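# Lay tie bar into pipe lugs, then remove both props

## Task

By the end, the plain cylinder (the wafer body) must still be held between the two pipe ends. Springs try to push those ends apart, and on each pipe a loose wooden channel-shaped prop sitting over it keeps that end pressed inward. Lower the tie bar fully into the slotted lugs of both pipe ends so that each lug has one bar head on its outer side. Then lift both props off and set them down on the table. Any number of arms may be used.

## Robot and tools

Robots: three identical i2rt Big YAM arms, arm1, arm2 and arm3. Each has six joints, a right hand (index, middle and ring fingers plus a thumb, four independently motored hinges each, 16 motors) and a wrist camera. Foot (base_link) poses in the scene frame: arm1 at x=+0.548 y=+0.001 z=+0.772, facing +x; arm2 at x=-0.001 y=+0.656 z=+0.803, facing roughly -y; arm3 at x=+0.006 y=-0.649 z=+0.770, facing roughly +y. The tabletops beneath the arms are at z=+0.720. Reach is about 1.06 m from the joint1 axis. Cameras: arm1_cam_wrist, arm2_cam_wrist, arm3_cam_wrist and the fixed room camera cam_high, all 896x504.

Frames: a single scene frame, origin on the floor, +z up, metres. The hand point is fixed to the palm. Hand axes: +z runs along straight fingers toward the tips, +x across the palm away from the thumb, +y out of the palm face. The palm surface is at y=-0.062, the back of the hand at y=-0.12. Straight fingertips end about 0.156 m past the hand point along +z. A camera mast sticks out on the palm side near the wrist and can collide with things. With joints 1, 5 and 6 at 0 and the hand level and forward, the palm points up and the thumb is on the right. Joint 6 alone cannot turn the palm fully downward.

Tool move: takes optional keys arm1, arm2, arm3 and cameras. Each arm's entry is its own object, which may contain:
- joints: absolute targets by name. Arm joints are in radians: joint1_rad -2.879..2.879 (rotation about the foot, positive counter-clockwise seen from above); joint2_rad 0..3.141 (shoulder); joint3_rad 0..3.019 (elbow, positive opens it); joint4_rad -1.692..1.57 (pitch, positive raises the fingers); joint5_rad -1.57..1.57 (sideways, positive toward the arm's right); joint6_rad -2.094..2.094 (roll, positive clockwise seen from behind the hand). Hand keys range from -1 to 1, with each number mapped linearly between the hinge's two stops. Moving toward -1 curls _mcp, _pip and _dip toward the palm; fingers are straight at mcp +0.75, pip +0.58, dip +0.70 and abd 0.00. Thumb: cmc toward -1 brings it in front of the palm (flat beside it at +0.71); axl turns it about its own axis; mcp and ipl bend it (straight at +0.23 and +0.17). hand_current_limit, from -1 to 1, caps the current of all motors between 0 and 550 mA; it starts at +0.4. hand_speed, from -0.96 to 1, sets how fast the motors move; it starts at -0.6.
- target: an absolute hand pose [x, y, z, qw, qx, qy, qz] in the scene frame, in metres and as a quaternion. The hand follows a straight line from its current hand_target to this pose. When target is given, joints may contain only hand keys. speed is the top path speed, 0.002..0.5 m/s (default 0.25), and turning is capped at twice that value in rad/s. speed is rejected unless target is also given.
- min_time_s: 0.1..8, the minimum duration for that arm's joint motions.

cameras is a list of names, or ["all"], or []. An arm left out of the call keeps its previous command. A move with no arguments reports the full state, the scene number and images. All motions in one action begin together. Every hand path in an action ends at the same moment, set by the slowest one. Paths last 0.5 to 10 s, and one action runs at most 15 s. Paths do not avoid obstacles or other arms. Hands lag, stray off the path, often finish a centimetre or more from the target, and may overshoot the speed when the arm is almost straight.

Tool wait: seconds, from 0 to 10, plus optional cameras. Nothing new is commanded and the simulation keeps running. zoom_image: camera plus region [x0,y0,x1,y1] in image pixels from the top-left, at most 504x504. It works only on cameras in the latest images. finished_scene: takes the current scene number, cannot be undone, and the goal must hold without the robots.

Results: each robot has joint_positions (hand values on the -1..1 scale), Joint velocities (rad/s, or "within noise"), joint torques, hand (measured pose), hand_target (pose at the joint targets currently held), joint_status and hand_status, hand_state (one word per motor: moving, goal, blocked, overload), per-motor current in mA (positive means pushing toward -1), and hand_goal_* values. The move line reports done or the most serious status for each arm. off_target means it stopped short and may still be pushing. time_out means the joint keeps pushing toward a nearby target; to relieve that, send it its reported position. not_followed or pose unreachable means a safety check held back the command. on_its_own lists actions you did not command, and in it "held at" is a target, not a reading. "as last shown" marks arms that were not commanded. Images can be slightly older than the state.

Cautions: the arms do not stop on contact and can press hard. Hard presses between robots, including a hand closing on another robot's fingers, end the scene. Do not knock objects out of the work area or let parts fall far. Avoid drops, letting go of moving parts, slams and hard shoves. A finger motor drawing 495 mA or more for 5 s shuts down for 10 s. Sustained pushing or holding an outstretched arm heats the motors; a MOTOR HOT warning comes at 85 °C, and at 100 °C that arm faults and drops. If an arm stops, any hand commands sent meanwhile are lost, so resend them. A refused move or wait cancels the later calls in the same reply. Loose objects may occasionally get a small push.

Each tool is called after "Emit:" as name(argument=value, ...) on one line, values as JSON.

## Session

Emit:
move(cameras=["all"])

Scene clock: 0.00 s.
Joint torques (N m): no reading
Heat: arm1: hottest joint4_rad 34 °C; arm2: hottest joint3_rad 34 °C; arm3: hottest joint1_rad 32 °C.
Joint velocities: within noise
arm1.joint_positions: joint1_rad=+0.427 joint2_rad=+0.588 joint3_rad=+1.418 joint4_rad=-1.317 joint5_rad=+0.045 joint6_rad=+1.028 hand_index_mcp=+0.753 hand_index_abd=+0.000 hand_index_pip=+0.577 hand_index_dip=+0.696 hand_middle_mcp=+0.753 hand_middle_abd=+0.000 hand_middle_pip=+0.577 hand_middle_dip=+0.696 hand_ring_mcp=+0.753 hand_ring_abd=+0.000 hand_ring_pip=+0.577 hand_ring_dip=+0.696 hand_thumb_cmc=+0.714 hand_thumb_axl=+0.677 hand_thumb_mcp=+0.226 hand_thumb_ipl=+0.168 hand_current_limit=+0.400 hand_speed=-0.600
arm1.joint_status: not commanded
arm1.hand_state: goal,goal,goal,goal,goal,goal,goal,goal,goal,goal,goal,goal,goal,goal,goal,goal
arm1.index_mcp_current_ma: 0
arm1.index_abd_current_ma: 0
arm1.index_pip_current_ma: 0
arm1.index_dip_current_ma: 0
arm1.middle_mcp_current_ma: 0
arm1.middle_abd_current_ma: 0
arm1.middle_pip_current_ma: 0
arm1.middle_dip_current_ma: 0
arm1.ring_mcp_current_ma: 0
arm1.ring_abd_current_ma: 0
arm1.ring_pip_current_ma: 0
arm1.ring_dip_current_ma: 0
arm1.thumb_cmc_current_ma: 0
arm1.thumb_axl_current_ma: 0
arm1.thumb_mcp_current_ma: 0
arm1.thumb_ipl_current_ma: 0
arm1.hand_goal_index_mcp: 0.754
arm1.hand_goal_index_abd: 0.000
arm1.hand_goal_index_pip: 0.576
arm1.hand_goal_index_dip: 0.696
arm1.hand_goal_middle_mcp: 0.754
arm1.hand_goal_middle_abd: 0.000
arm1.hand_goal_middle_pip: 0.576
arm1.hand_goal_middle_dip: 0.696
arm1.hand_goal_ring_mcp: 0.754
arm1.hand_goal_ring_abd: 0.000
arm1.hand_goal_ring_pip: 0.576
arm1.hand_goal_ring_dip: 0.696
arm1.hand_goal_thumb_cmc: 0.714
arm1.hand_goal_thumb_axl: 0.678
arm1.hand_goal_thumb_mcp: 0.226
arm1.hand_goal_thumb_ipl: 0.168
arm1.hand: x=+0.3030 y=-0.0080 z=+1.3596 quat_wxyz=(-0.515, -0.386, +0.764, +0.051) (m; scene frame)
arm1.hand_target: x=+0.3066 y=-0.0064 z=+1.3696 quat_wxyz=(-0.525, -0.383, +0.758, +0.051) (m; scene frame)
arm1.hand_status: not commanded
arm2.joint_positions: joint1_rad=+0.486 joint2_rad=+0.621 joint3_rad=+1.423 joint4_rad=-1.143 joint5_rad=+0.001 joint6_rad=+1.167 hand_index_mcp=+0.753 hand_index_abd=+0.000 hand_index_pip=+0.577 hand_index_dip=+0.696 hand_middle_mcp=+0.753 hand_middle_abd=+0.000 hand_middle_pip=+0.577 hand_middle_dip=+0.696 hand_ring_mcp=+0.753 hand_ring_abd=+0.000 hand_ring_pip=+0.577 hand_ring_dip=+0.696 hand_thumb_cmc=+0.714 hand_thumb_axl=+0.677 hand_thumb_mcp=+0.226 hand_thumb_ipl=+0.168 hand_current_limit=+0.400 hand_speed=-0.600
arm2.joint_status: not commanded
arm2.hand_state: goal,goal,goal,goal,goal,goal,goal,goal,overload,goal,goal,goal,goal,goal,goal,goal
arm2.index_mcp_current_ma: 0
arm2.index_abd_current_ma: 0
arm2.index_pip_current_ma: 0
arm2.index_dip_current_ma: 0
arm2.middle_mcp_current_ma: 0
arm2.middle_abd_current_ma: 0
arm2.middle_pip_current_ma: 0
arm2.middle_dip_current_ma: 0
arm2.ring_mcp_current_ma: 0
arm2.ring_abd_current_ma: 0
arm2.ring_pip_current_ma: 0
arm2.ring_dip_current_ma: 0
arm2.thumb_cmc_current_ma: 0
arm2.thumb_axl_current_ma: 0
arm2.thumb_mcp_current_ma: 0
arm2.thumb_ipl_current_ma: 0
arm2.hand_goal_index_mcp: 0.754
arm2.hand_goal_index_abd: 0.000
arm2.hand_goal_index_pip: 0.576
arm2.hand_goal_index_dip: 0.696
arm2.hand_goal_middle_mcp: 0.754
arm2.hand_goal_middle_abd: 0.000
arm2.hand_goal_middle_pip: 0.576
arm2.hand_goal_middle_dip: 0.696
arm2.hand_goal_ring_mcp: 0.754
arm2.hand_goal_ring_abd: 0.000
arm2.hand_goal_ring_pip: 0.576
arm2.hand_goal_ring_dip: 0.696
arm2.hand_goal_thumb_cmc: 0.714
arm2.hand_goal_thumb_axl: 0.678
arm2.hand_goal_thumb_mcp: 0.226
arm2.hand_goal_thumb_ipl: 0.168
arm2.hand: x=+0.0495 y=+0.3883 z=+1.4122 quat_wxyz=(+0.378, +0.775, -0.256, +0.437) (m; scene frame)
arm2.hand_target: x=+0.0469 y=+0.3924 z=+1.4270 quat_wxyz=(+0.387, +0.766, -0.253, +0.447) (m; scene frame)
arm2.hand_status: not commanded
arm3.joint_positions: joint1_rad=+0.360 joint2_rad=+0.615 joint3_rad=+1.316 joint4_rad=-1.301 joint5_rad=+0.042 joint6_rad=+1.066 hand_index_mcp=+0.753 hand_index_abd=+0.000 hand_index_pip=+0.577 hand_index_dip=+0.696 hand_middle_mcp=+0.753 hand_middle_abd=+0.000 hand_middle_pip=+0.577 hand_middle_dip=+0.696 hand_ring_mcp=+0.753 hand_ring_abd=+0.000 hand_ring_pip=+0.577 hand_ring_dip=+0.696 hand_thumb_cmc=+0.714 hand_thumb_axl=+0.677 hand_thumb_mcp=+0.226 hand_thumb_ipl=+0.168 hand_current_limit=+0.400 hand_speed=-0.600
arm3.joint_status: not commanded
arm3.hand_state: goal,goal,goal,goal,goal,goal,goal,goal,goal,goal,goal,goal,goal,goal,goal,goal
arm3.index_mcp_current_ma: 0
arm3.index_abd_current_ma: 0
arm3.index_pip_current_ma: 0
arm3.index_dip_current_ma: 0
arm3.middle_mcp_current_ma: 0
arm3.middle_abd_current_ma: 0
arm3.middle_pip_current_ma: 0
arm3.middle_dip_current_ma: 0
arm3.ring_mcp_current_ma: 0
arm3.ring_abd_current_ma: 0
arm3.ring_pip_current_ma: 0
arm3.ring_dip_current_ma: 0
arm3.thumb_cmc_current_ma: 0
arm3.thumb_axl_current_ma: 0
arm3.thumb_mcp_current_ma: 0
arm3.thumb_ipl_current_ma: 0
arm3.hand_goal_index_mcp: 0.754
arm3.hand_goal_index_abd: 0.000
arm3.hand_goal_index_pip: 0.576
arm3.hand_goal_index_dip: 0.696
arm3.hand_goal_middle_mcp: 0.754
arm3.hand_goal_middle_abd: 0.000
arm3.hand_goal_middle_pip: 0.576
arm3.hand_goal_middle_dip: 0.696
arm3.hand_goal_ring_mcp: 0.754
arm3.hand_goal_ring_abd: 0.000
arm3.hand_goal_ring_pip: 0.576
arm3.hand_goal_ring_dip: 0.696
arm3.hand_goal_thumb_cmc: 0.714
arm3.hand_goal_thumb_axl: 0.678
arm3.hand_goal_thumb_mcp: 0.226
arm3.hand_goal_thumb_ipl: 0.168
arm3.hand: x=-0.0067 y=-0.3809 z=+1.3031 quat_wxyz=(-0.303, +0.296, +0.831, +0.361) (m; scene frame)
arm3.hand_target: x=-0.0057 y=-0.3833 z=+1.3164 quat_wxyz=(-0.312, +0.293, +0.824, +0.371) (m; scene frame)
arm3.hand_status: not commanded
pictures: arm1_cam_wrist, arm2_cam_wrist, arm3_cam_wrist, cam_high

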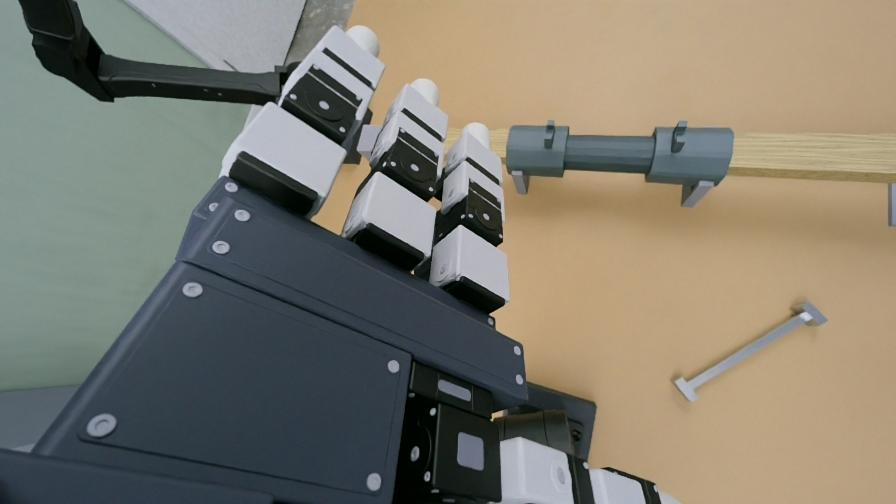

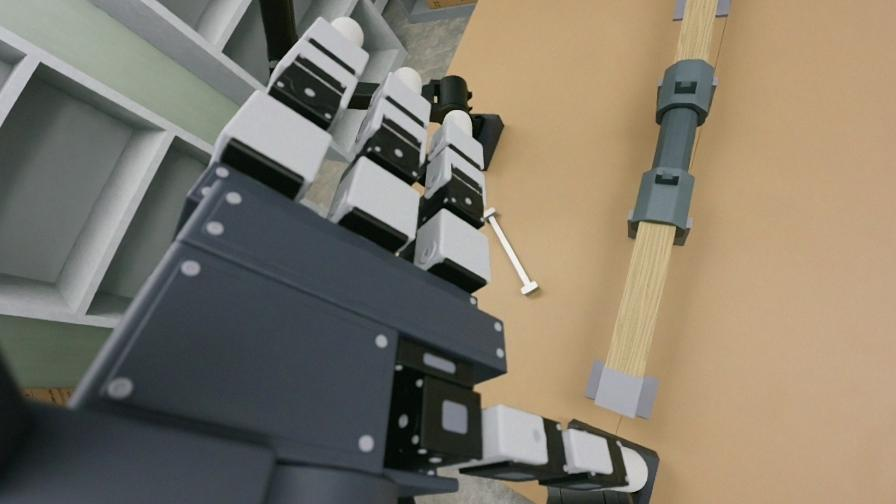

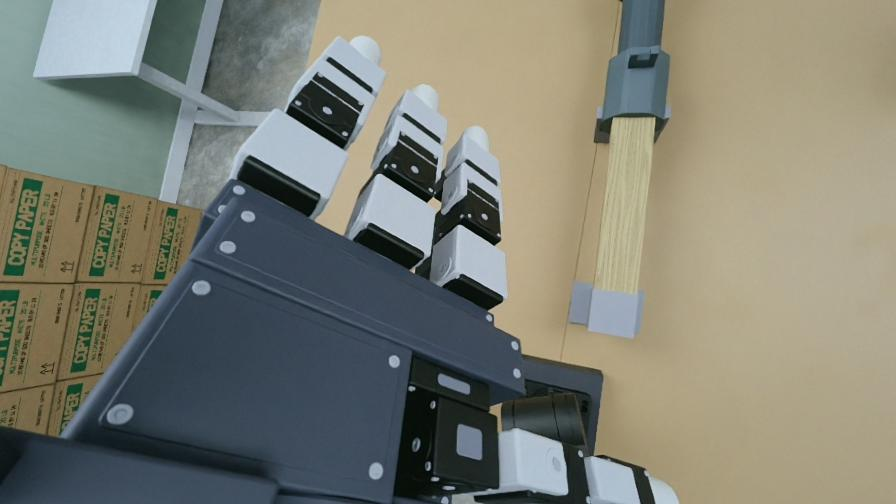

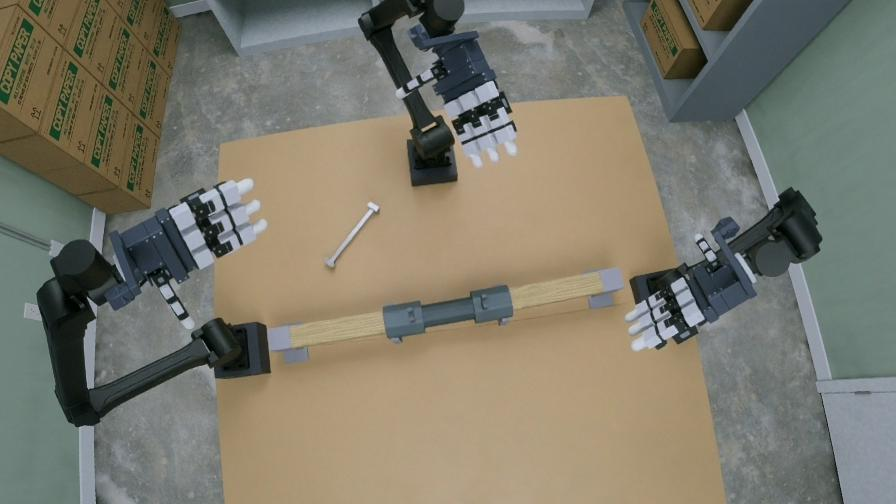

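Emit:
zoom_image(camera="cam_high", region=[260, 180, 640, 380])

Emit:
zoom_image(camera="arm1_cam_wrist", region=[440, 80, 896, 420])

Emit:
zoom_image(camera="arm2_cam_wrist", region=[460, 0, 860, 440])

Emit:
zoom_image(camera="arm3_cam_wrist", region=[500, 0, 760, 360])

Scaled by 1.326 from the camera's 896x504 image, which has a finer 1280x720 frame.

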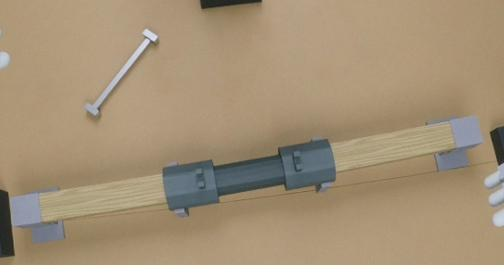

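Scaled by 1.105 from the camera's 896x504 image, which has a finer 1280x720 frame.

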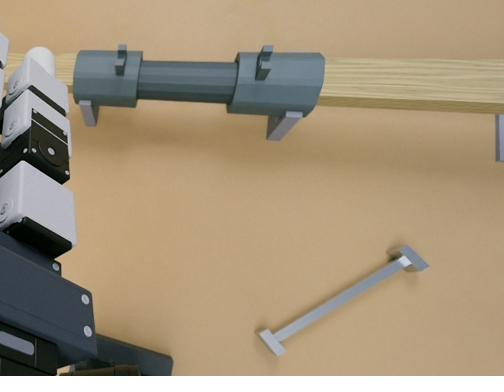

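Scaled by 1.145 from the camera's 896x504 image, which has a finer 1280x720 frame.

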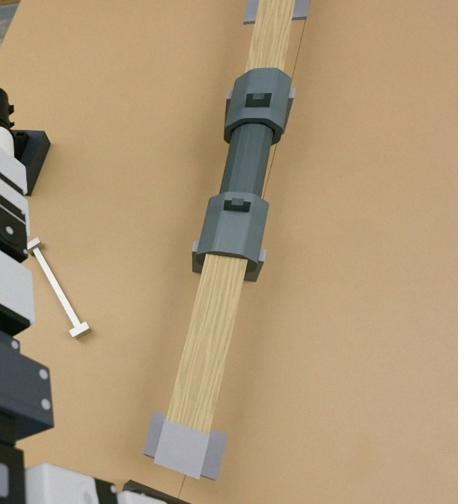

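Scaled by 1.400 from the camera's 896x504 image, which has a finer 1280x720 frame.

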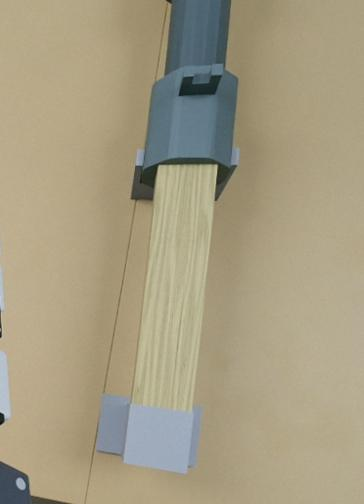

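Emit:
zoom_image(camera="arm2_cam_wrist", region=[600, 40, 740, 260])

Emit:
zoom_image(camera="arm1_cam_wrist", region=[490, 100, 750, 220])

Emit:
zoom_image(camera="arm1_cam_wrist", region=[650, 280, 850, 420])

Emit:
zoom_image(camera="arm3_cam_wrist", region=[560, 0, 700, 160])

Emit:
zoom_image(camera="cam_high", region=[370, 270, 530, 360])

Scaled by 2.291 from the camera's 896x504 image, which has a finer 1280x720 frame.

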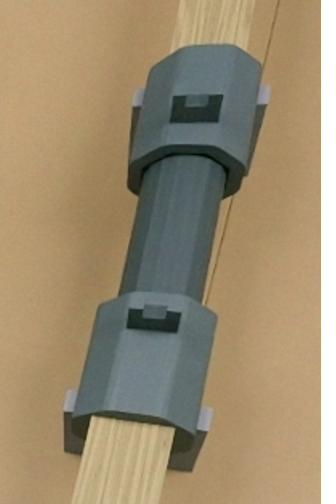

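Scaled by 1.938 from the camera's 896x504 image, which has a finer 1280x720 frame.

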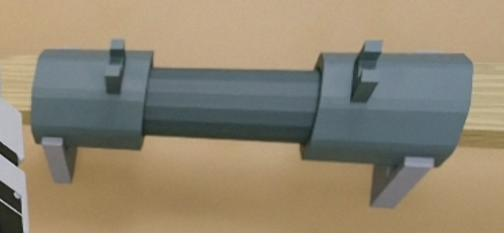

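Scaled by 2.520 from the camera's 896x504 image, which has a finer 1280x720 frame.

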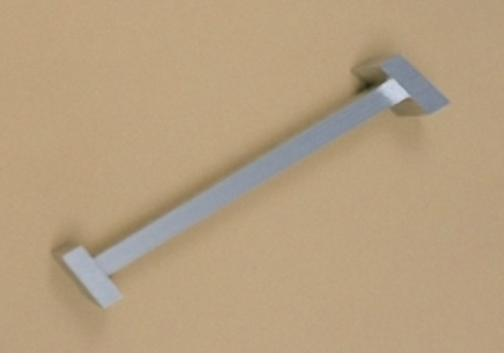

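Scaled by 3.150 from the camera's 896x504 image, which has a finer 1280x720 frame.

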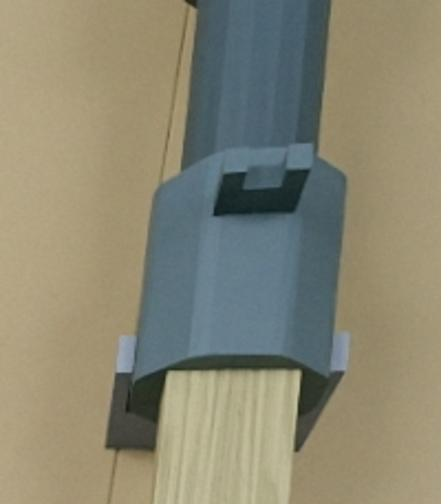

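Scaled by 3.150 from the camera's 896x504 image, which has a finer 1280x720 frame.

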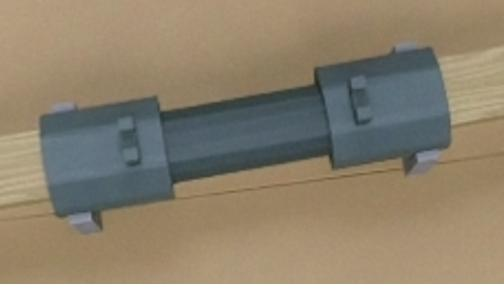

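Emit:
zoom_image(camera="cam_high", region=[310, 190, 400, 280])

Emit:
zoom_image(camera="arm2_cam_wrist", region=[470, 190, 560, 310])

Scaled by 5.600 from the camera's 896x504 image, which has a finer 1280x720 frame.

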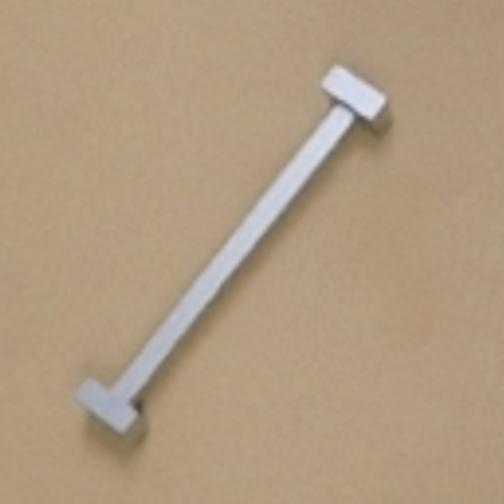

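Scaled by 4.200 from the camera's 896x504 image, which has a finer 1280x720 frame.

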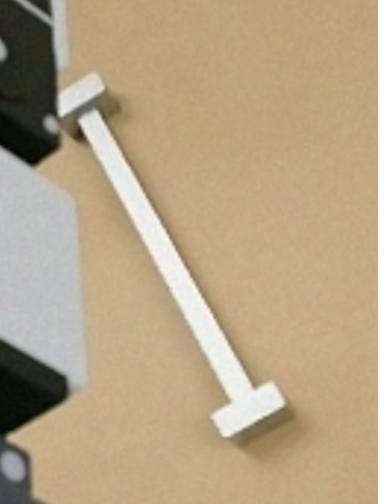

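Emit:
move(arm2={"joints": {"joint4_rad": -1.57, "joint5_rad": 0.0, "joint6_rad": 0.0}})

Emit:
move(arm2={"joints": {"joint2_rad": 1.0}})

Emit:
move(arm2={"joints": {"joint3_rad": 1.0}})

Scene clock: 435.63 s.
Joint torques (N m): arm1=[-0.44 1.49 11.03 3.03 0.1 -0.06] | arm2=[-0.15 1.44 8.59 1.31 0.03 -0.15] | arm3=[-1.44 2.67 10.89 2.41 0.05 -0.12]
Heat: arm1: hottest joint3_rad 41 °C; arm2: hottest joint3_rad 54 °C; arm3: hottest joint3_rad 50 °C.
move: arm2 done
Joint velocities: within noise
arm1, arm3: as last shown
arm1.joint_positions: joint1_rad=+0.427 joint2_rad=+0.588 joint3_rad=+1.418 joint4_rad=-1.317 joint5_rad=+0.045 joint6_rad=+1.028 hand_index_mcp=+0.756 hand_index_abd=+0.000 hand_index_pip=+0.577 hand_index_dip=+0.696 hand_middle_mcp=+0.756 hand_middle_abd=+0.000 hand_middle_pip=+0.577 hand_middle_dip=+0.696 hand_ring_mcp=+0.756 hand_ring_abd=+0.000 hand_ring_pip=+0.577 hand_ring_dip=+0.696 hand_thumb_cmc=+0.715 hand_thumb_axl=+0.677 hand_thumb_mcp=+0.226 hand_thumb_ipl=+0.168 hand_current_limit=+0.400 hand_speed=-0.600
arm1.index_mcp_current_ma: 3
arm1.index_pip_current_ma: 1
arm1.middle_mcp_current_ma: 3
arm1.middle_pip_current_ma: 1
arm1.ring_mcp_current_ma: 4
arm1.ring_pip_current_ma: 1
arm1.thumb_cmc_current_ma: 3
arm1.thumb_axl_current_ma: -2
arm1.thumb_ipl_current_ma: -1
arm2.joint_positions: joint1_rad=+0.486 joint2_rad=+0.621 joint3_rad=+1.423 joint4_rad=-1.559 joint5_rad=+0.001 joint6_rad=+0.013 hand_index_mcp=+0.759 hand_index_abd=+0.001 hand_index_pip=+0.577 hand_index_dip=+0.696 hand_middle_mcp=+0.760 hand_middle_abd=+0.001 hand_middle_pip=+0.577 hand_middle_dip=+0.696 hand_ring_mcp=+1.000 hand_ring_abd=+0.001 hand_ring_pip=+0.577 hand_ring_dip=+0.696 hand_thumb_cmc=+0.718 hand_thumb_axl=+0.677 hand_thumb_mcp=+0.225 hand_thumb_ipl=+0.168 hand_current_limit=+0.400 hand_speed=-0.600
arm2.joint_status: all done
arm2.hand_state: goal,goal,goal,goal,goal,goal,goal,goal,overload,goal,goal,goal,goal,goal,goal,goal
arm2.index_mcp_current_ma: 3
arm2.index_abd_current_ma: 0
arm2.index_pip_current_ma: 0
arm2.index_dip_current_ma: 0
arm2.middle_mcp_current_ma: 4
arm2.middle_abd_current_ma: 0
arm2.middle_pip_current_ma: 0
arm2.middle_dip_current_ma: 0
arm2.ring_mcp_current_ma: 0
arm2.ring_abd_current_ma: 0
arm2.ring_pip_current_ma: 0
arm2.ring_dip_current_ma: 0
arm2.thumb_cmc_current_ma: 2
arm2.thumb_axl_current_ma: 0
arm2.thumb_mcp_current_ma: 0
arm2.thumb_ipl_current_ma: 0
arm2.hand_goal_index_mcp: 0.754
arm2.hand_goal_index_abd: 0.000
arm2.hand_goal_index_pip: 0.576
arm2.hand_goal_index_dip: 0.696
arm2.hand_goal_middle_mcp: 0.754
arm2.hand_goal_middle_abd: 0.000
arm2.hand_goal_middle_pip: 0.576
arm2.hand_goal_middle_dip: 0.696
arm2.hand_goal_ring_mcp: 0.754
arm2.hand_goal_ring_abd: 0.000
arm2.hand_goal_ring_pip: 0.576
arm2.hand_goal_ring_dip: 0.696
arm2.hand_goal_thumb_cmc: 0.714
arm2.hand_goal_thumb_axl: 0.678
arm2.hand_goal_thumb_mcp: 0.226
arm2.hand_goal_thumb_ipl: 0.168
arm2.hand: x=+0.1046 y=+0.4202 z=+1.3755 quat_wxyz=(+0.381, +0.887, +0.236, +0.111) (m; scene frame)
arm2.hand_target: x=+0.1028 y=+0.4253 z=+1.3860 quat_wxyz=(+0.388, +0.883, +0.240, +0.111) (m; scene frame)
arm2.hand_status: not commanded
arm3.joint_positions: joint1_rad=+0.360 joint2_rad=+0.615 joint3_rad=+1.316 joint4_rad=-1.301 joint5_rad=+0.042 joint6_rad=+1.066 hand_index_mcp=+0.755 hand_index_abd=+0.000 hand_index_pip=+0.577 hand_index_dip=+0.696 hand_middle_mcp=+0.755 hand_middle_abd=+0.000 hand_middle_pip=+0.577 hand_middle_dip=+0.696 hand_ring_mcp=+0.755 hand_ring_abd=+0.000 hand_ring_pip=+0.577 hand_ring_dip=+0.696 hand_thumb_cmc=+0.715 hand_thumb_axl=+0.677 hand_thumb_mcp=+0.226 hand_thumb_ipl=+0.168 hand_current_limit=+0.400 hand_speed=-0.600
pictures: none

Scene clock: 437.00 s.
Joint torques (N m): arm1=[-0.21 1.96 11.28 2.78 0.12 -0.1] | arm2=[-0.21 -4.48 9.73 0.75 0.05 -0.15] | arm3=[-1.49 2.55 10.96 2.4 0.06 -0.12]
Heat: arm1: hottest joint3_rad 41 °C; arm2: hottest joint3_rad 54 °C; arm3: hottest joint3_rad 50 °C.
move: arm2 done
Joint velocities: within noise
arm1, arm3: as last shown
arm2.joint_positions: joint1_rad=+0.486 joint2_rad=+1.008 joint3_rad=+1.423 joint4_rad=-1.560 joint5_rad=+0.001 joint6_rad=+0.011 hand_index_mcp=+0.759 hand_index_abd=+0.001 hand_index_pip=+0.577 hand_index_dip=+0.696 hand_middle_mcp=+0.760 hand_middle_abd=+0.001 hand_middle_pip=+0.577 hand_middle_dip=+0.696 hand_ring_mcp=+1.000 hand_ring_abd=+0.001 hand_ring_pip=+0.577 hand_ring_dip=+0.696 hand_thumb_cmc=+0.718 hand_thumb_axl=+0.677 hand_thumb_mcp=+0.223 hand_thumb_ipl=+0.168 hand_current_limit=+0.400 hand_speed=-0.600
arm2.joint_status: all done
arm2.hand_state: goal,goal,goal,goal,goal,goal,goal,goal,overload,goal,goal,goal,goal,goal,goal,goal
arm2.index_mcp_current_ma: 3
arm2.index_abd_current_ma: 0
arm2.index_pip_current_ma: 0
arm2.index_dip_current_ma: 0
arm2.middle_mcp_current_ma: 4
arm2.middle_abd_current_ma: 0
arm2.middle_pip_current_ma: 0
arm2.middle_dip_current_ma: 0
arm2.ring_mcp_current_ma: 0
arm2.ring_abd_current_ma: 0
arm2.ring_pip_current_ma: 0
arm2.ring_dip_current_ma: 0
arm2.thumb_cmc_current_ma: 3
arm2.thumb_axl_current_ma: 0
arm2.thumb_mcp_current_ma: -2
arm2.thumb_ipl_current_ma: 0
arm2.hand_goal_index_mcp: 0.754
arm2.hand_goal_index_abd: 0.000
arm2.hand_goal_index_pip: 0.576
arm2.hand_goal_index_dip: 0.696
arm2.hand_goal_middle_mcp: 0.754
arm2.hand_goal_middle_abd: 0.000
arm2.hand_goal_middle_pip: 0.576
arm2.hand_goal_middle_dip: 0.696
arm2.hand_goal_ring_mcp: 0.754
arm2.hand_goal_ring_abd: 0.000
arm2.hand_goal_ring_pip: 0.576
arm2.hand_goal_ring_dip: 0.696
arm2.hand_goal_thumb_cmc: 0.714
arm2.hand_goal_thumb_axl: 0.678
arm2.hand_goal_thumb_mcp: 0.226
arm2.hand_goal_thumb_ipl: 0.168
arm2.hand: x=+0.1819 y=+0.2923 z=+1.2540 quat_wxyz=(+0.203, +0.944, +0.252, +0.061) (m; scene frame)
arm2.hand_target: x=+0.1809 y=+0.2959 z=+1.2694 quat_wxyz=(+0.215, +0.940, +0.257, +0.064) (m; scene frame)
arm2.hand_status: not commanded
pictures: none

Scene clock: 439.90 s.
Joint torques (N m): arm1=[-0.67 0.85 10.86 2.71 0.09 -0.04] | arm2=[-0.03 -3.96 8.03 0.01 0.06 -0.12] | arm3=[-1.61 2.49 10.91 2.4 0.05 -0.12]
Heat: arm1: hottest joint3_rad 41 °C; arm2: hottest joint3_rad 53 °C; arm3: hottest joint3_rad 50 °C.
move: arm2 done
Joint velocities: within noise
arm1, arm3: as last shown
arm2.joint_positions: joint1_rad=+0.486 joint2_rad=+0.999 joint3_rad=+0.997 joint4_rad=-1.562 joint5_rad=+0.001 joint6_rad=+0.011 hand_index_mcp=+0.755 hand_index_abd=+0.001 hand_index_pip=+0.577 hand_index_dip=+0.696 hand_middle_mcp=+0.756 hand_middle_abd=+0.001 hand_middle_pip=+0.577 hand_middle_dip=+0.696 hand_ring_mcp=+0.881 hand_ring_abd=+0.001 hand_ring_pip=+0.577 hand_ring_dip=+0.696 hand_thumb_cmc=+0.717 hand_thumb_axl=+0.677 hand_thumb_mcp=+0.223 hand_thumb_ipl=+0.168 hand_current_limit=+0.400 hand_speed=-0.600
arm2.joint_status: all done
arm2.hand_state: goal,goal,goal,goal,goal,goal,goal,goal,overload,goal,goal,goal,goal,goal,goal,goal
arm2.index_mcp_current_ma: 1
arm2.index_abd_current_ma: 0
arm2.index_pip_current_ma: 0
arm2.index_dip_current_ma: 0
arm2.middle_mcp_current_ma: 1
arm2.middle_abd_current_ma: 0
arm2.middle_pip_current_ma: 0
arm2.middle_dip_current_ma: 0
arm2.ring_mcp_current_ma: 0
arm2.ring_abd_current_ma: 0
arm2.ring_pip_current_ma: 0
arm2.ring_dip_current_ma: 0
arm2.thumb_cmc_current_ma: 1
arm2.thumb_axl_current_ma: 0
arm2.thumb_mcp_current_ma: -2
arm2.thumb_ipl_current_ma: 0
arm2.hand_goal_index_mcp: 0.754
arm2.hand_goal_index_abd: 0.000
arm2.hand_goal_index_pip: 0.576
arm2.hand_goal_index_dip: 0.696
arm2.hand_goal_middle_mcp: 0.754
arm2.hand_goal_middle_abd: 0.000
arm2.hand_goal_middle_pip: 0.576
arm2.hand_goal_middle_dip: 0.696
arm2.hand_goal_ring_mcp: 0.754
arm2.hand_goal_ring_abd: 0.000
arm2.hand_goal_ring_pip: 0.576
arm2.hand_goal_ring_dip: 0.696
arm2.hand_goal_thumb_cmc: 0.714
arm2.hand_goal_thumb_axl: 0.678
arm2.hand_goal_thumb_mcp: 0.226
arm2.hand_goal_thumb_ipl: 0.168
arm2.hand: x=+0.1511 y=+0.3479 z=+1.0415 quat_wxyz=(+0.003, +0.966, +0.259, +0.005) (m; scene frame)
arm2.hand_target: x=+0.1516 y=+0.3492 z=+1.0417 quat_wxyz=(+0.000, +0.964, +0.265, +0.005) (m; scene frame)
arm2.hand_status: not commanded
pictures: none

Emit:
move(arm2={"joints": {"joint1_rad": 0.485, "joint2_rad": 1.85, "joint3_rad": 1.45, "joint4_rad": -1.60, "joint5_rad": -0.965, "joint6_rad": 0.987, "hand_speed": -0.3, "hand_thumb_cmc": -0.571, "hand_thumb_mcp": 0.0, "hand_thumb_ipl": -0.0486, "hand_index_mcp": -0.411, "hand_index_pip": 1.0, "hand_index_dip": 1.0, "hand_middle_mcp": -0.411, "hand_middle_pip": 1.0, "hand_middle_dip": 1.0, "hand_ring_pip": -1.0, "hand_ring_dip": -1.0}, "min_time_s": 3}, cameras=["all"])

Scene clock: 546.50 s.
Joint torques (N m): arm1=[-0.15 0.44 11.22 2.93 0.08 -0.1] | arm2=[-0.09 -12.86 9.61 -1.05 -0.9 0.13] | arm3=[-1.38 2.67 10.88 2.4 0.05 -0.12]
Heat: arm1: hottest joint3_rad 42 °C; arm2: hottest joint3_rad 52 °C; arm3: hottest joint3_rad 51 °C.
move: arm2 off_target
Joint velocities: within noise
arm1, arm3: as last shown
arm2.joint_positions: joint1_rad=+0.486 joint2_rad=+1.841 joint3_rad=+1.404 joint4_rad=-1.585 joint5_rad=-0.961 joint6_rad=+0.975 hand_index_mcp=-0.404 hand_index_abd=+0.001 hand_index_pip=+0.999 hand_index_dip=+0.997 hand_middle_mcp=-0.403 hand_middle_abd=+0.001 hand_middle_pip=+0.999 hand_middle_dip=+0.997 hand_ring_mcp=+0.351 hand_ring_abd=+0.001 hand_ring_pip=-0.907 hand_ring_dip=-0.782 hand_thumb_cmc=-0.567 hand_thumb_axl=+0.677 hand_thumb_mcp=-0.002 hand_thumb_ipl=-0.046 hand_current_limit=+0.400 hand_speed=-0.300
arm2.joint_status: hand_ring_pip off_target (ended at -0.907, target -1.000); hand_ring_dip off_target (ended at -0.782, target -1.000); the others done
arm2.hand_state: goal,goal,goal,goal,goal,goal,goal,goal,overload,goal,blocked,blocked,goal,goal,goal,goal
arm2.index_mcp_current_ma: 5
arm2.index_abd_current_ma: 0
arm2.index_pip_current_ma: 0
arm2.index_dip_current_ma: -1
arm2.middle_mcp_current_ma: 6
arm2.middle_abd_current_ma: 0
arm2.middle_pip_current_ma: 0
arm2.middle_dip_current_ma: -1
arm2.ring_mcp_current_ma: 0
arm2.ring_abd_current_ma: 0
arm2.ring_pip_current_ma: 240
arm2.ring_dip_current_ma: 385
arm2.thumb_cmc_current_ma: 1
arm2.thumb_axl_current_ma: 0
arm2.thumb_mcp_current_ma: -1
arm2.thumb_ipl_current_ma: 1
arm2.hand_goal_index_mcp: -0.410
arm2.hand_goal_index_abd: 0.000
arm2.hand_goal_index_pip: 1.000
arm2.hand_goal_index_dip: 1.000
arm2.hand_goal_middle_mcp: -0.410
arm2.hand_goal_middle_abd: 0.000
arm2.hand_goal_middle_pip: 1.000
arm2.hand_goal_middle_dip: 1.000
arm2.hand_goal_ring_mcp: 0.754
arm2.hand_goal_ring_abd: 0.000
arm2.hand_goal_ring_pip: -1.000
arm2.hand_goal_ring_dip: -1.000
arm2.hand_goal_thumb_cmc: -0.570
arm2.hand_goal_thumb_axl: 0.678
arm2.hand_goal_thumb_mcp: 0.000
arm2.hand_goal_thumb_ipl: -0.048
arm2.hand: x=+0.3117 y=+0.3122 z=+0.8902 quat_wxyz=(-0.456, +0.819, -0.288, +0.195) (m; scene frame)
arm2.hand_target: x=+0.3186 y=+0.3006 z=+0.9005 quat_wxyz=(-0.452, +0.820, -0.289, +0.201) (m; scene frame)
arm2.hand_status: not commanded
pictures: arm1_cam_wrist, arm2_cam_wrist, arm3_cam_wrist, cam_high
camera_calibration:
arm2_cam_wrist: T_world_to_cam=[[-0.760021, 0.234221, -0.606225, 0.739193], [-0.625387, -0.0098164, 0.780253, -0.552132], [0.176801, 0.972134, 0.15394, -0.372178], [0, 0, 0, 1]] pos_world=[0.282307, 0.183252, 0.936213]

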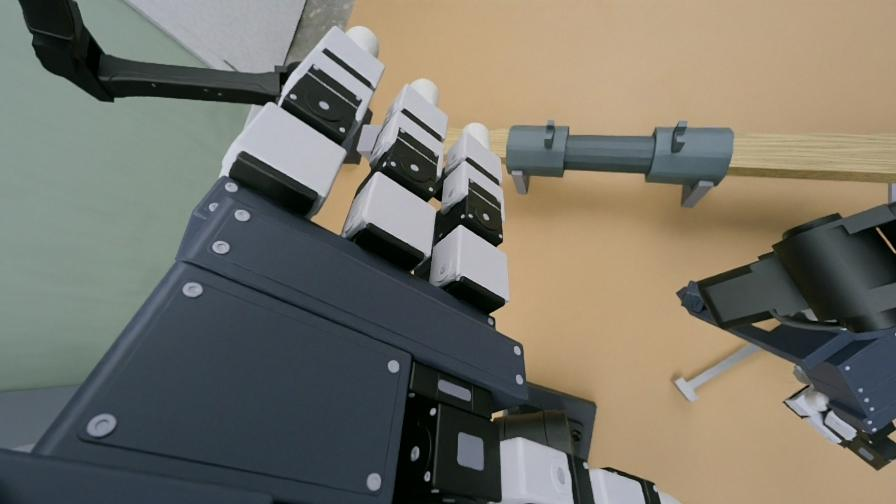

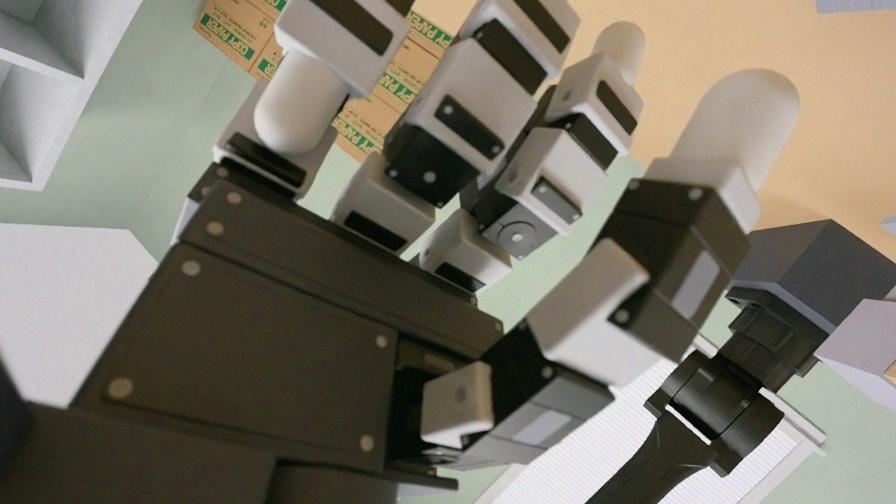

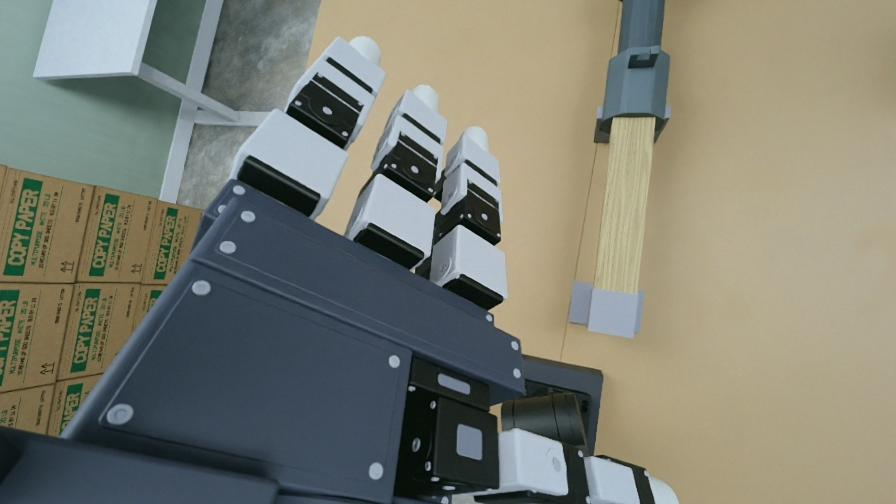

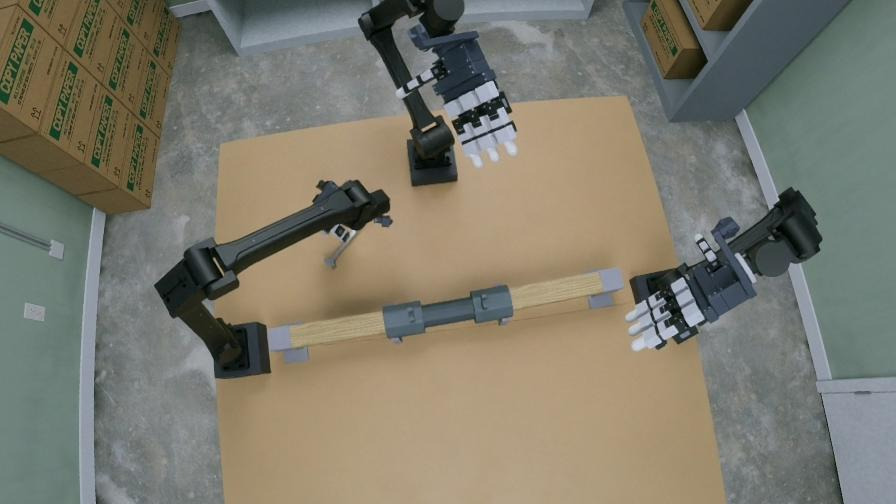

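Emit:
zoom_image(camera="arm1_cam_wrist", region=[670, 260, 896, 500])

Emit:
zoom_image(camera="cam_high", region=[290, 160, 420, 290])

Scaled by 2.100 from the camera's 896x504 image, which has a finer 1280x720 frame.

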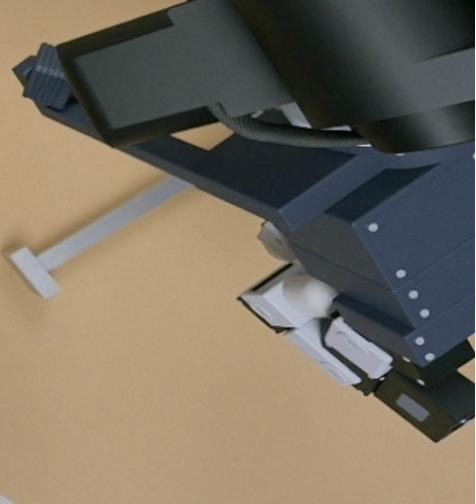

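Scaled by 3.877 from the camera's 896x504 image, which has a finer 1280x720 frame.

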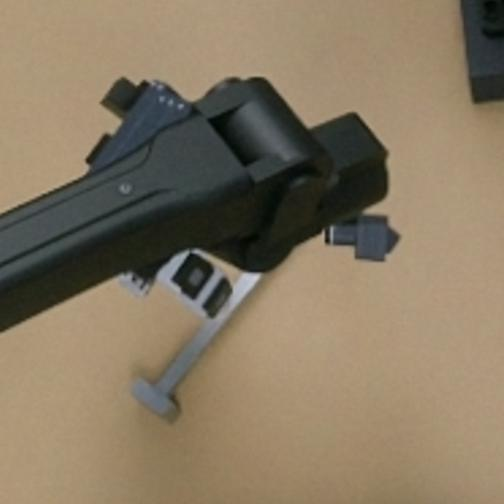

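Emit:
move(arm2={"target": [0.3617, 0.3293, 0.835, 0.5352, -0.7643, 0.2949, -0.2065], "speed": 0.2, "joints": {"hand_thumb_mcp": 0.225, "hand_thumb_ipl": 0.168, "hand_index_mcp": -0.78, "hand_middle_mcp": -0.78, "hand_ring_pip": -0.8, "hand_ring_dip": -0.6}}, cameras=["all"])

Scene clock: 642.90 s.
Joint torques (N m): arm1=[-0.67 1.49 10.95 3 0.06 -0.09] | arm2=[0.73 -14.21 8.27 -0.55 -0.87 -0.1] | arm3=[-1.55 2.61 10.92 2.41 0.05 -0.12]
Heat: arm1: hottest joint3_rad 42 °C; arm2: hottest joint3_rad 53 °C; arm3: hottest joint3_rad 53 °C.
move: arm2 off_target
Joint velocities: within noise
arm1, arm3: as last shown
arm2.joint_positions: joint1_rad=+0.527 joint2_rad=+2.017 joint3_rad=+1.404 joint4_rad=-1.582 joint5_rad=-1.133 joint6_rad=+0.954 hand_index_mcp=-0.769 hand_index_abd=+0.001 hand_index_pip=+0.999 hand_index_dip=+0.997 hand_middle_mcp=-0.767 hand_middle_abd=+0.001 hand_middle_pip=+0.999 hand_middle_dip=+0.997 hand_ring_mcp=+0.199 hand_ring_abd=+0.001 hand_ring_pip=-0.800 hand_ring_dip=-0.603 hand_thumb_cmc=-0.568 hand_thumb_axl=+0.677 hand_thumb_mcp=+0.221 hand_thumb_ipl=+0.165 hand_current_limit=+0.400 hand_speed=-0.300
arm2.joint_status: all done
arm2.hand_state: goal,goal,goal,goal,goal,goal,goal,goal,overload,goal,goal,goal,goal,goal,goal,goal
arm2.index_mcp_current_ma: 11
arm2.index_abd_current_ma: 0
arm2.index_pip_current_ma: 0
arm2.index_dip_current_ma: -1
arm2.middle_mcp_current_ma: 14
arm2.middle_abd_current_ma: 0
arm2.middle_pip_current_ma: 0
arm2.middle_dip_current_ma: -1
arm2.ring_mcp_current_ma: 0
arm2.ring_abd_current_ma: 0
arm2.ring_pip_current_ma: 0
arm2.ring_dip_current_ma: -1
arm2.thumb_cmc_current_ma: 1
arm2.thumb_axl_current_ma: 0
arm2.thumb_mcp_current_ma: -4
arm2.thumb_ipl_current_ma: -2
arm2.hand_goal_index_mcp: -0.780
arm2.hand_goal_index_abd: 0.000
arm2.hand_goal_index_pip: 1.000
arm2.hand_goal_index_dip: 1.000
arm2.hand_goal_middle_mcp: -0.780
arm2.hand_goal_middle_abd: 0.000
arm2.hand_goal_middle_pip: 1.000
arm2.hand_goal_middle_dip: 1.000
arm2.hand_goal_ring_mcp: 0.754
arm2.hand_goal_ring_abd: 0.000
arm2.hand_goal_ring_pip: -0.800
arm2.hand_goal_ring_dip: -0.600
arm2.hand_goal_thumb_cmc: -0.570
arm2.hand_goal_thumb_axl: 0.678
arm2.hand_goal_thumb_mcp: 0.226
arm2.hand_goal_thumb_ipl: 0.168
arm2.hand: x=+0.3486 y=+0.3416 z=+0.8295 quat_wxyz=(-0.544, +0.756, -0.311, +0.191) (m; scene frame)
arm2.hand_target: x=+0.3614 y=+0.3298 z=+0.8355 quat_wxyz=(-0.535, +0.764, -0.295, +0.207) (m; scene frame)
arm2.hand_status: off_target (0.019 m and 2.8 deg from the pose sent, 0.076 m and 11.2 deg at the start)
pictures: arm1_cam_wrist, arm2_cam_wrist, arm3_cam_wrist, cam_high
camera_calibration:
arm2_cam_wrist: T_world_to_cam=[[-0.719715, 0.387686, -0.575943, 0.631995], [-0.665175, -0.147418, 0.73199, -0.380531], [0.198878, 0.909927, 0.363978, -0.558575], [0, 0, 0, 1]] pos_world=[0.312825, 0.20715, 0.845847]

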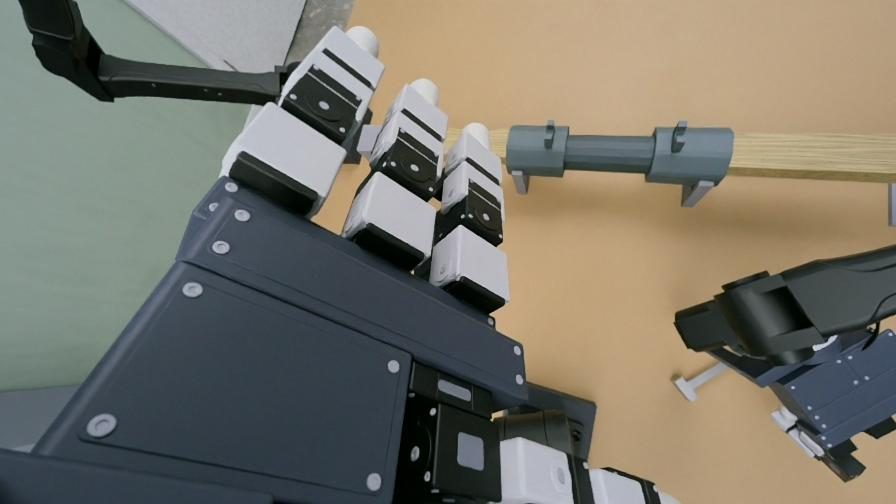

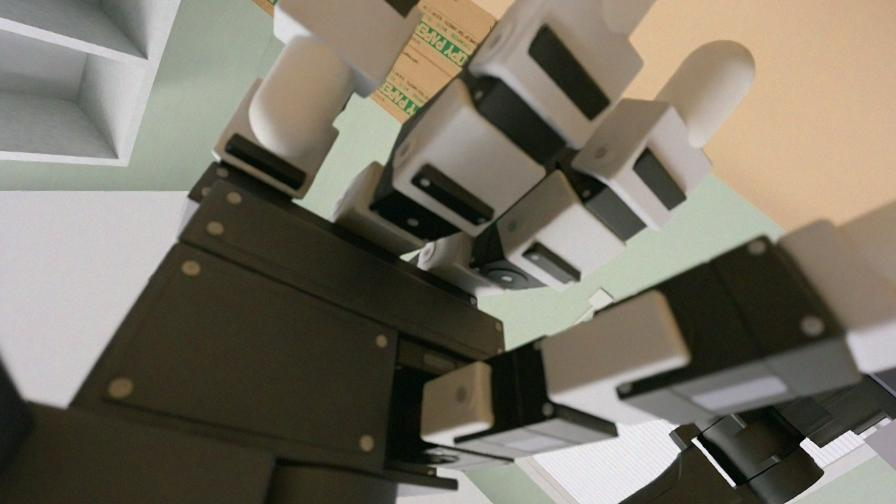

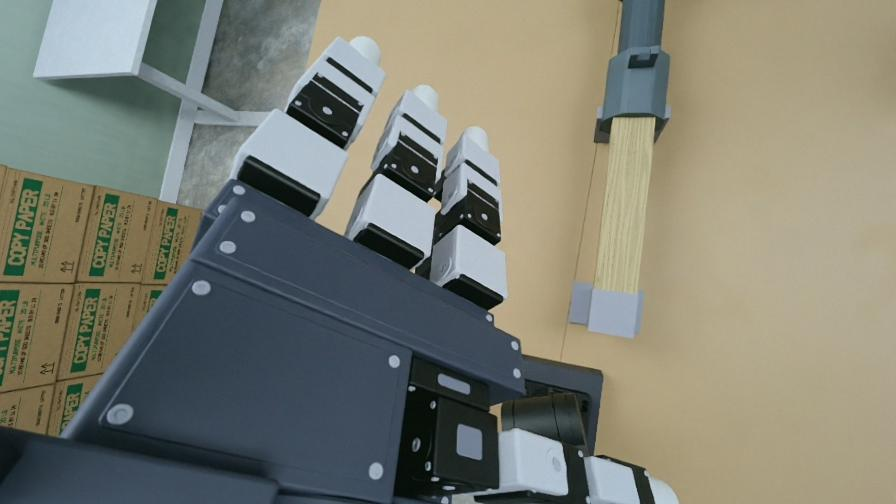

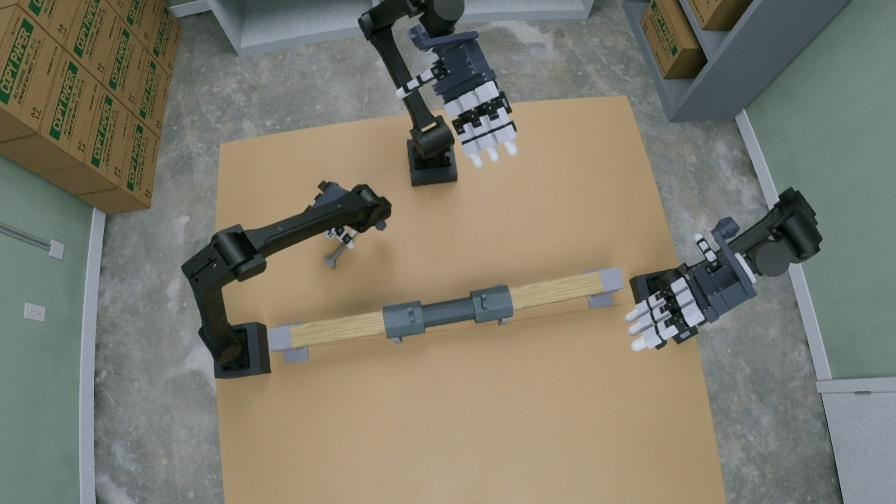

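Emit:
move(arm2={"target": [0.3734, 0.3195, 0.806, 0.5352, -0.7643, 0.2949, -0.2065], "speed": 0.1, "joints": {"hand_current_limit": 0.2}}, cameras=["cam_high", "arm1_cam_wrist"])

Scene clock: 686.00 s.
Joint torques (N m): arm1=[-0.97 1.26 11.04 2.65 0.08 -0.07] | arm2=[1.14 -14.39 8.21 -0.24 -0.87 0.06] | arm3=[-1.49 2.49 10.89 2.41 0.04 -0.11]
Heat: arm1: hottest joint3_rad 43 °C; arm2: hottest joint3_rad 51 °C; arm3: hottest joint3_rad 53 °C.
move: arm2 off_target
Joint velocities: within noise
arm1, arm3: as last shown
arm2.joint_positions: joint1_rad=+0.530 joint2_rad=+2.084 joint3_rad=+1.438 joint4_rad=-1.540 joint5_rad=-1.137 joint6_rad=+0.954 hand_index_mcp=-0.769 hand_index_abd=+0.001 hand_index_pip=+0.999 hand_index_dip=+0.997 hand_middle_mcp=-0.767 hand_middle_abd=+0.001 hand_middle_pip=+0.999 hand_middle_dip=+0.997 hand_ring_mcp=+0.184 hand_ring_abd=+0.001 hand_ring_pip=-0.800 hand_ring_dip=-0.603 hand_thumb_cmc=-0.568 hand_thumb_axl=+0.677 hand_thumb_mcp=+0.221 hand_thumb_ipl=+0.165 hand_current_limit=+0.200 hand_speed=-0.300
arm2.joint_status: all done
arm2.hand_state: goal,goal,goal,goal,goal,goal,goal,goal,overload,goal,goal,goal,goal,goal,goal,goal
arm2.index_mcp_current_ma: 11
arm2.index_abd_current_ma: 0
arm2.index_pip_current_ma: 0
arm2.index_dip_current_ma: -1
arm2.middle_mcp_current_ma: 14
arm2.middle_abd_current_ma: 0
arm2.middle_pip_current_ma: 0
arm2.middle_dip_current_ma: -1
arm2.ring_mcp_current_ma: 0
arm2.ring_abd_current_ma: 0
arm2.ring_pip_current_ma: 0
arm2.ring_dip_current_ma: -1
arm2.thumb_cmc_current_ma: 1
arm2.thumb_axl_current_ma: 0
arm2.thumb_mcp_current_ma: -4
arm2.thumb_ipl_current_ma: -2
arm2.hand_goal_index_mcp: -0.780
arm2.hand_goal_index_abd: 0.000
arm2.hand_goal_index_pip: 1.000
arm2.hand_goal_index_dip: 1.000
arm2.hand_goal_middle_mcp: -0.780
arm2.hand_goal_middle_abd: 0.000
arm2.hand_goal_middle_pip: 1.000
arm2.hand_goal_middle_dip: 1.000
arm2.hand_goal_ring_mcp: 0.754
arm2.hand_goal_ring_abd: 0.000
arm2.hand_goal_ring_pip: -0.800
arm2.hand_goal_ring_dip: -0.600
arm2.hand_goal_thumb_cmc: -0.570
arm2.hand_goal_thumb_axl: 0.678
arm2.hand_goal_thumb_mcp: 0.226
arm2.hand_goal_thumb_ipl: 0.168
arm2.hand: x=+0.3585 y=+0.3303 z=+0.8032 quat_wxyz=(-0.542, +0.757, -0.308, +0.195) (m; scene frame)
arm2.hand_target: x=+0.3730 y=+0.3199 z=+0.8064 quat_wxyz=(-0.535, +0.764, -0.295, +0.207) (m; scene frame)
arm2.hand_status: off_target (0.019 m and 2.3 deg from the pose sent, 0.041 m and 2.8 deg at the start)
pictures: arm1_cam_wrist, cam_high

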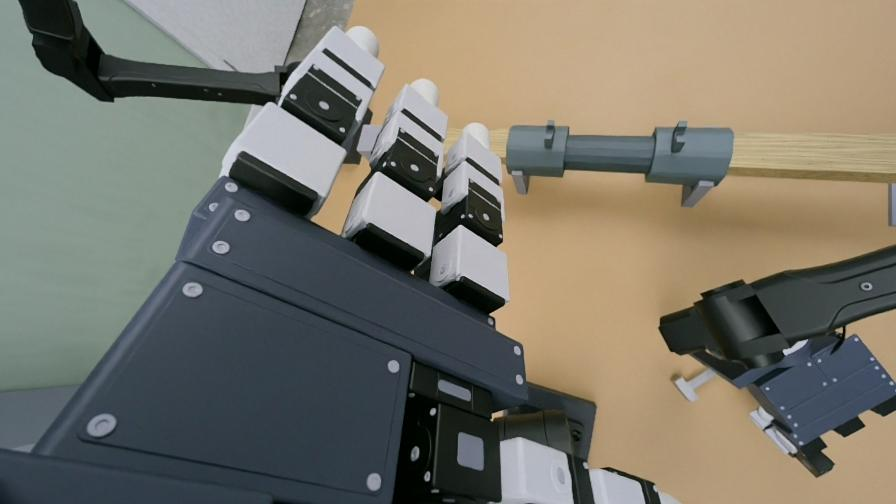

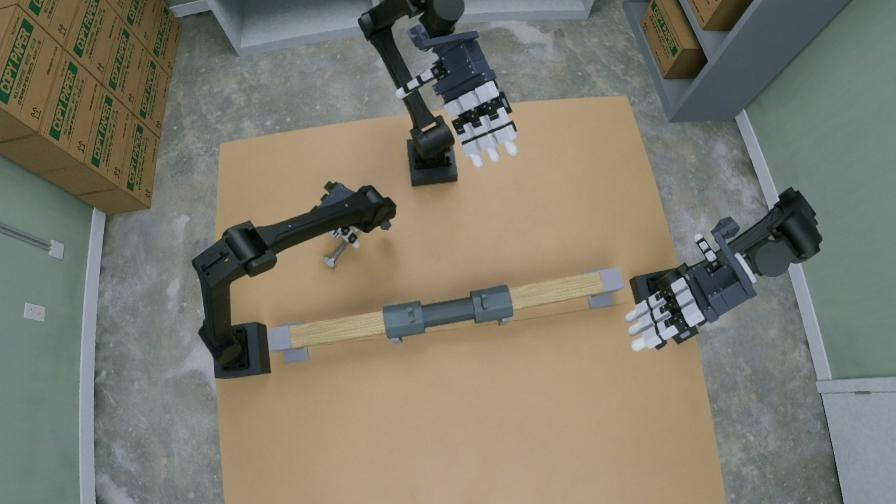

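Emit:
zoom_image(camera="cam_high", region=[300, 170, 400, 280])

Emit:
zoom_image(camera="arm1_cam_wrist", region=[656, 280, 896, 500])

Scaled by 4.582 from the camera's 896x504 image, which has a finer 1280x720 frame.

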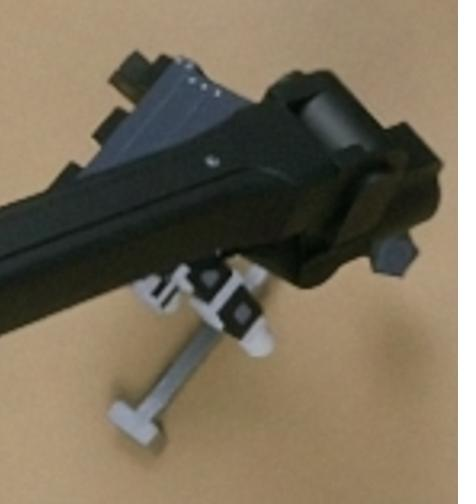

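Scaled by 2.100 from the camera's 896x504 image, which has a finer 1280x720 frame.

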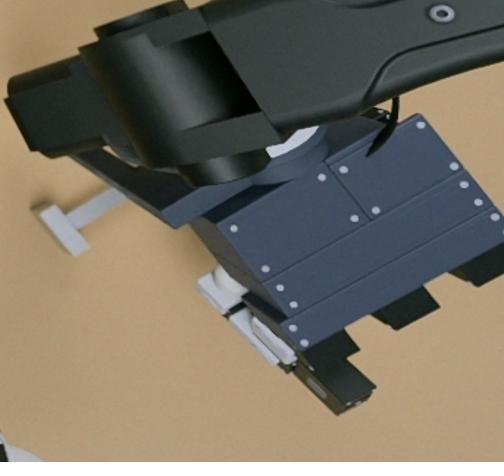

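Emit:
move(arm2={"target": [0.3745, 0.3195, 0.776, 0.5310, -0.7703, 0.2792, -0.2175], "speed": 0.08})

Scene clock: 725.93 s.
Joint torques (N m): arm1=[-0.85 1.49 10.95 2.7 0.13 -0.06] | arm2=[1.08 -15.5 6.52 -0.21 -0.88 -0.14] | arm3=[-1.49 2.55 10.91 2.4 0.05 -0.12]
Heat: arm1: hottest joint3_rad 43 °C; arm2: hottest joint3_rad 50 °C; arm3: hottest joint3_rad 53 °C.
move: arm2 off_target
Joint velocities: arm1=[within noise] | arm2=[-0.015 -0.005 -0.002 -0.017 0.022 -0.168] | arm3=[within noise]
arm1, arm3: as last shown
arm2.joint_positions: joint1_rad=+0.530 joint2_rad=+2.124 joint3_rad=+1.438 joint4_rad=-1.477 joint5_rad=-1.138 joint6_rad=+0.928 hand_index_mcp=-0.769 hand_index_abd=+0.001 hand_index_pip=+0.999 hand_index_dip=+0.997 hand_middle_mcp=-0.767 hand_middle_abd=+0.001 hand_middle_pip=+0.999 hand_middle_dip=+0.997 hand_ring_mcp=+0.183 hand_ring_abd=+0.001 hand_ring_pip=-0.800 hand_ring_dip=-0.603 hand_thumb_cmc=-0.568 hand_thumb_axl=+0.677 hand_thumb_mcp=+0.221 hand_thumb_ipl=+0.165 hand_current_limit=+0.200 hand_speed=-0.300
arm2.joint_status: not commanded
arm2.hand_state: goal,goal,goal,goal,goal,goal,goal,goal,overload,goal,goal,goal,goal,goal,goal,goal
arm2.index_mcp_current_ma: 11
arm2.index_abd_current_ma: 0
arm2.index_pip_current_ma: 0
arm2.index_dip_current_ma: -1
arm2.middle_mcp_current_ma: 14
arm2.middle_abd_current_ma: 0
arm2.middle_pip_current_ma: 0
arm2.middle_dip_current_ma: -1
arm2.ring_mcp_current_ma: 0
arm2.ring_abd_current_ma: 0
arm2.ring_pip_current_ma: 0
arm2.ring_dip_current_ma: -1
arm2.thumb_cmc_current_ma: 1
arm2.thumb_axl_current_ma: 0
arm2.thumb_mcp_current_ma: -4
arm2.thumb_ipl_current_ma: -2
arm2.hand_goal_index_mcp: -0.780
arm2.hand_goal_index_abd: 0.000
arm2.hand_goal_index_pip: 1.000
arm2.hand_goal_index_dip: 1.000
arm2.hand_goal_middle_mcp: -0.780
arm2.hand_goal_middle_abd: 0.000
arm2.hand_goal_middle_pip: 1.000
arm2.hand_goal_middle_dip: 1.000
arm2.hand_goal_ring_mcp: 0.754
arm2.hand_goal_ring_abd: 0.000
arm2.hand_goal_ring_pip: -0.800
arm2.hand_goal_ring_dip: -0.600
arm2.hand_goal_thumb_cmc: -0.570
arm2.hand_goal_thumb_axl: 0.678
arm2.hand_goal_thumb_mcp: 0.226
arm2.hand_goal_thumb_ipl: 0.168
arm2.hand: x=+0.3641 y=+0.3231 z=+0.7786 quat_wxyz=(-0.534, +0.765, -0.292, +0.210) (m; scene frame)
arm2.hand_target: x=+0.3744 y=+0.3197 z=+0.7762 quat_wxyz=(-0.531, +0.770, -0.279, +0.218) (m; scene frame)
arm2.hand_status: off_target (0.011 m and 1.9 deg from the pose sent, 0.033 m and 4.6 deg at the start)
pictures: none


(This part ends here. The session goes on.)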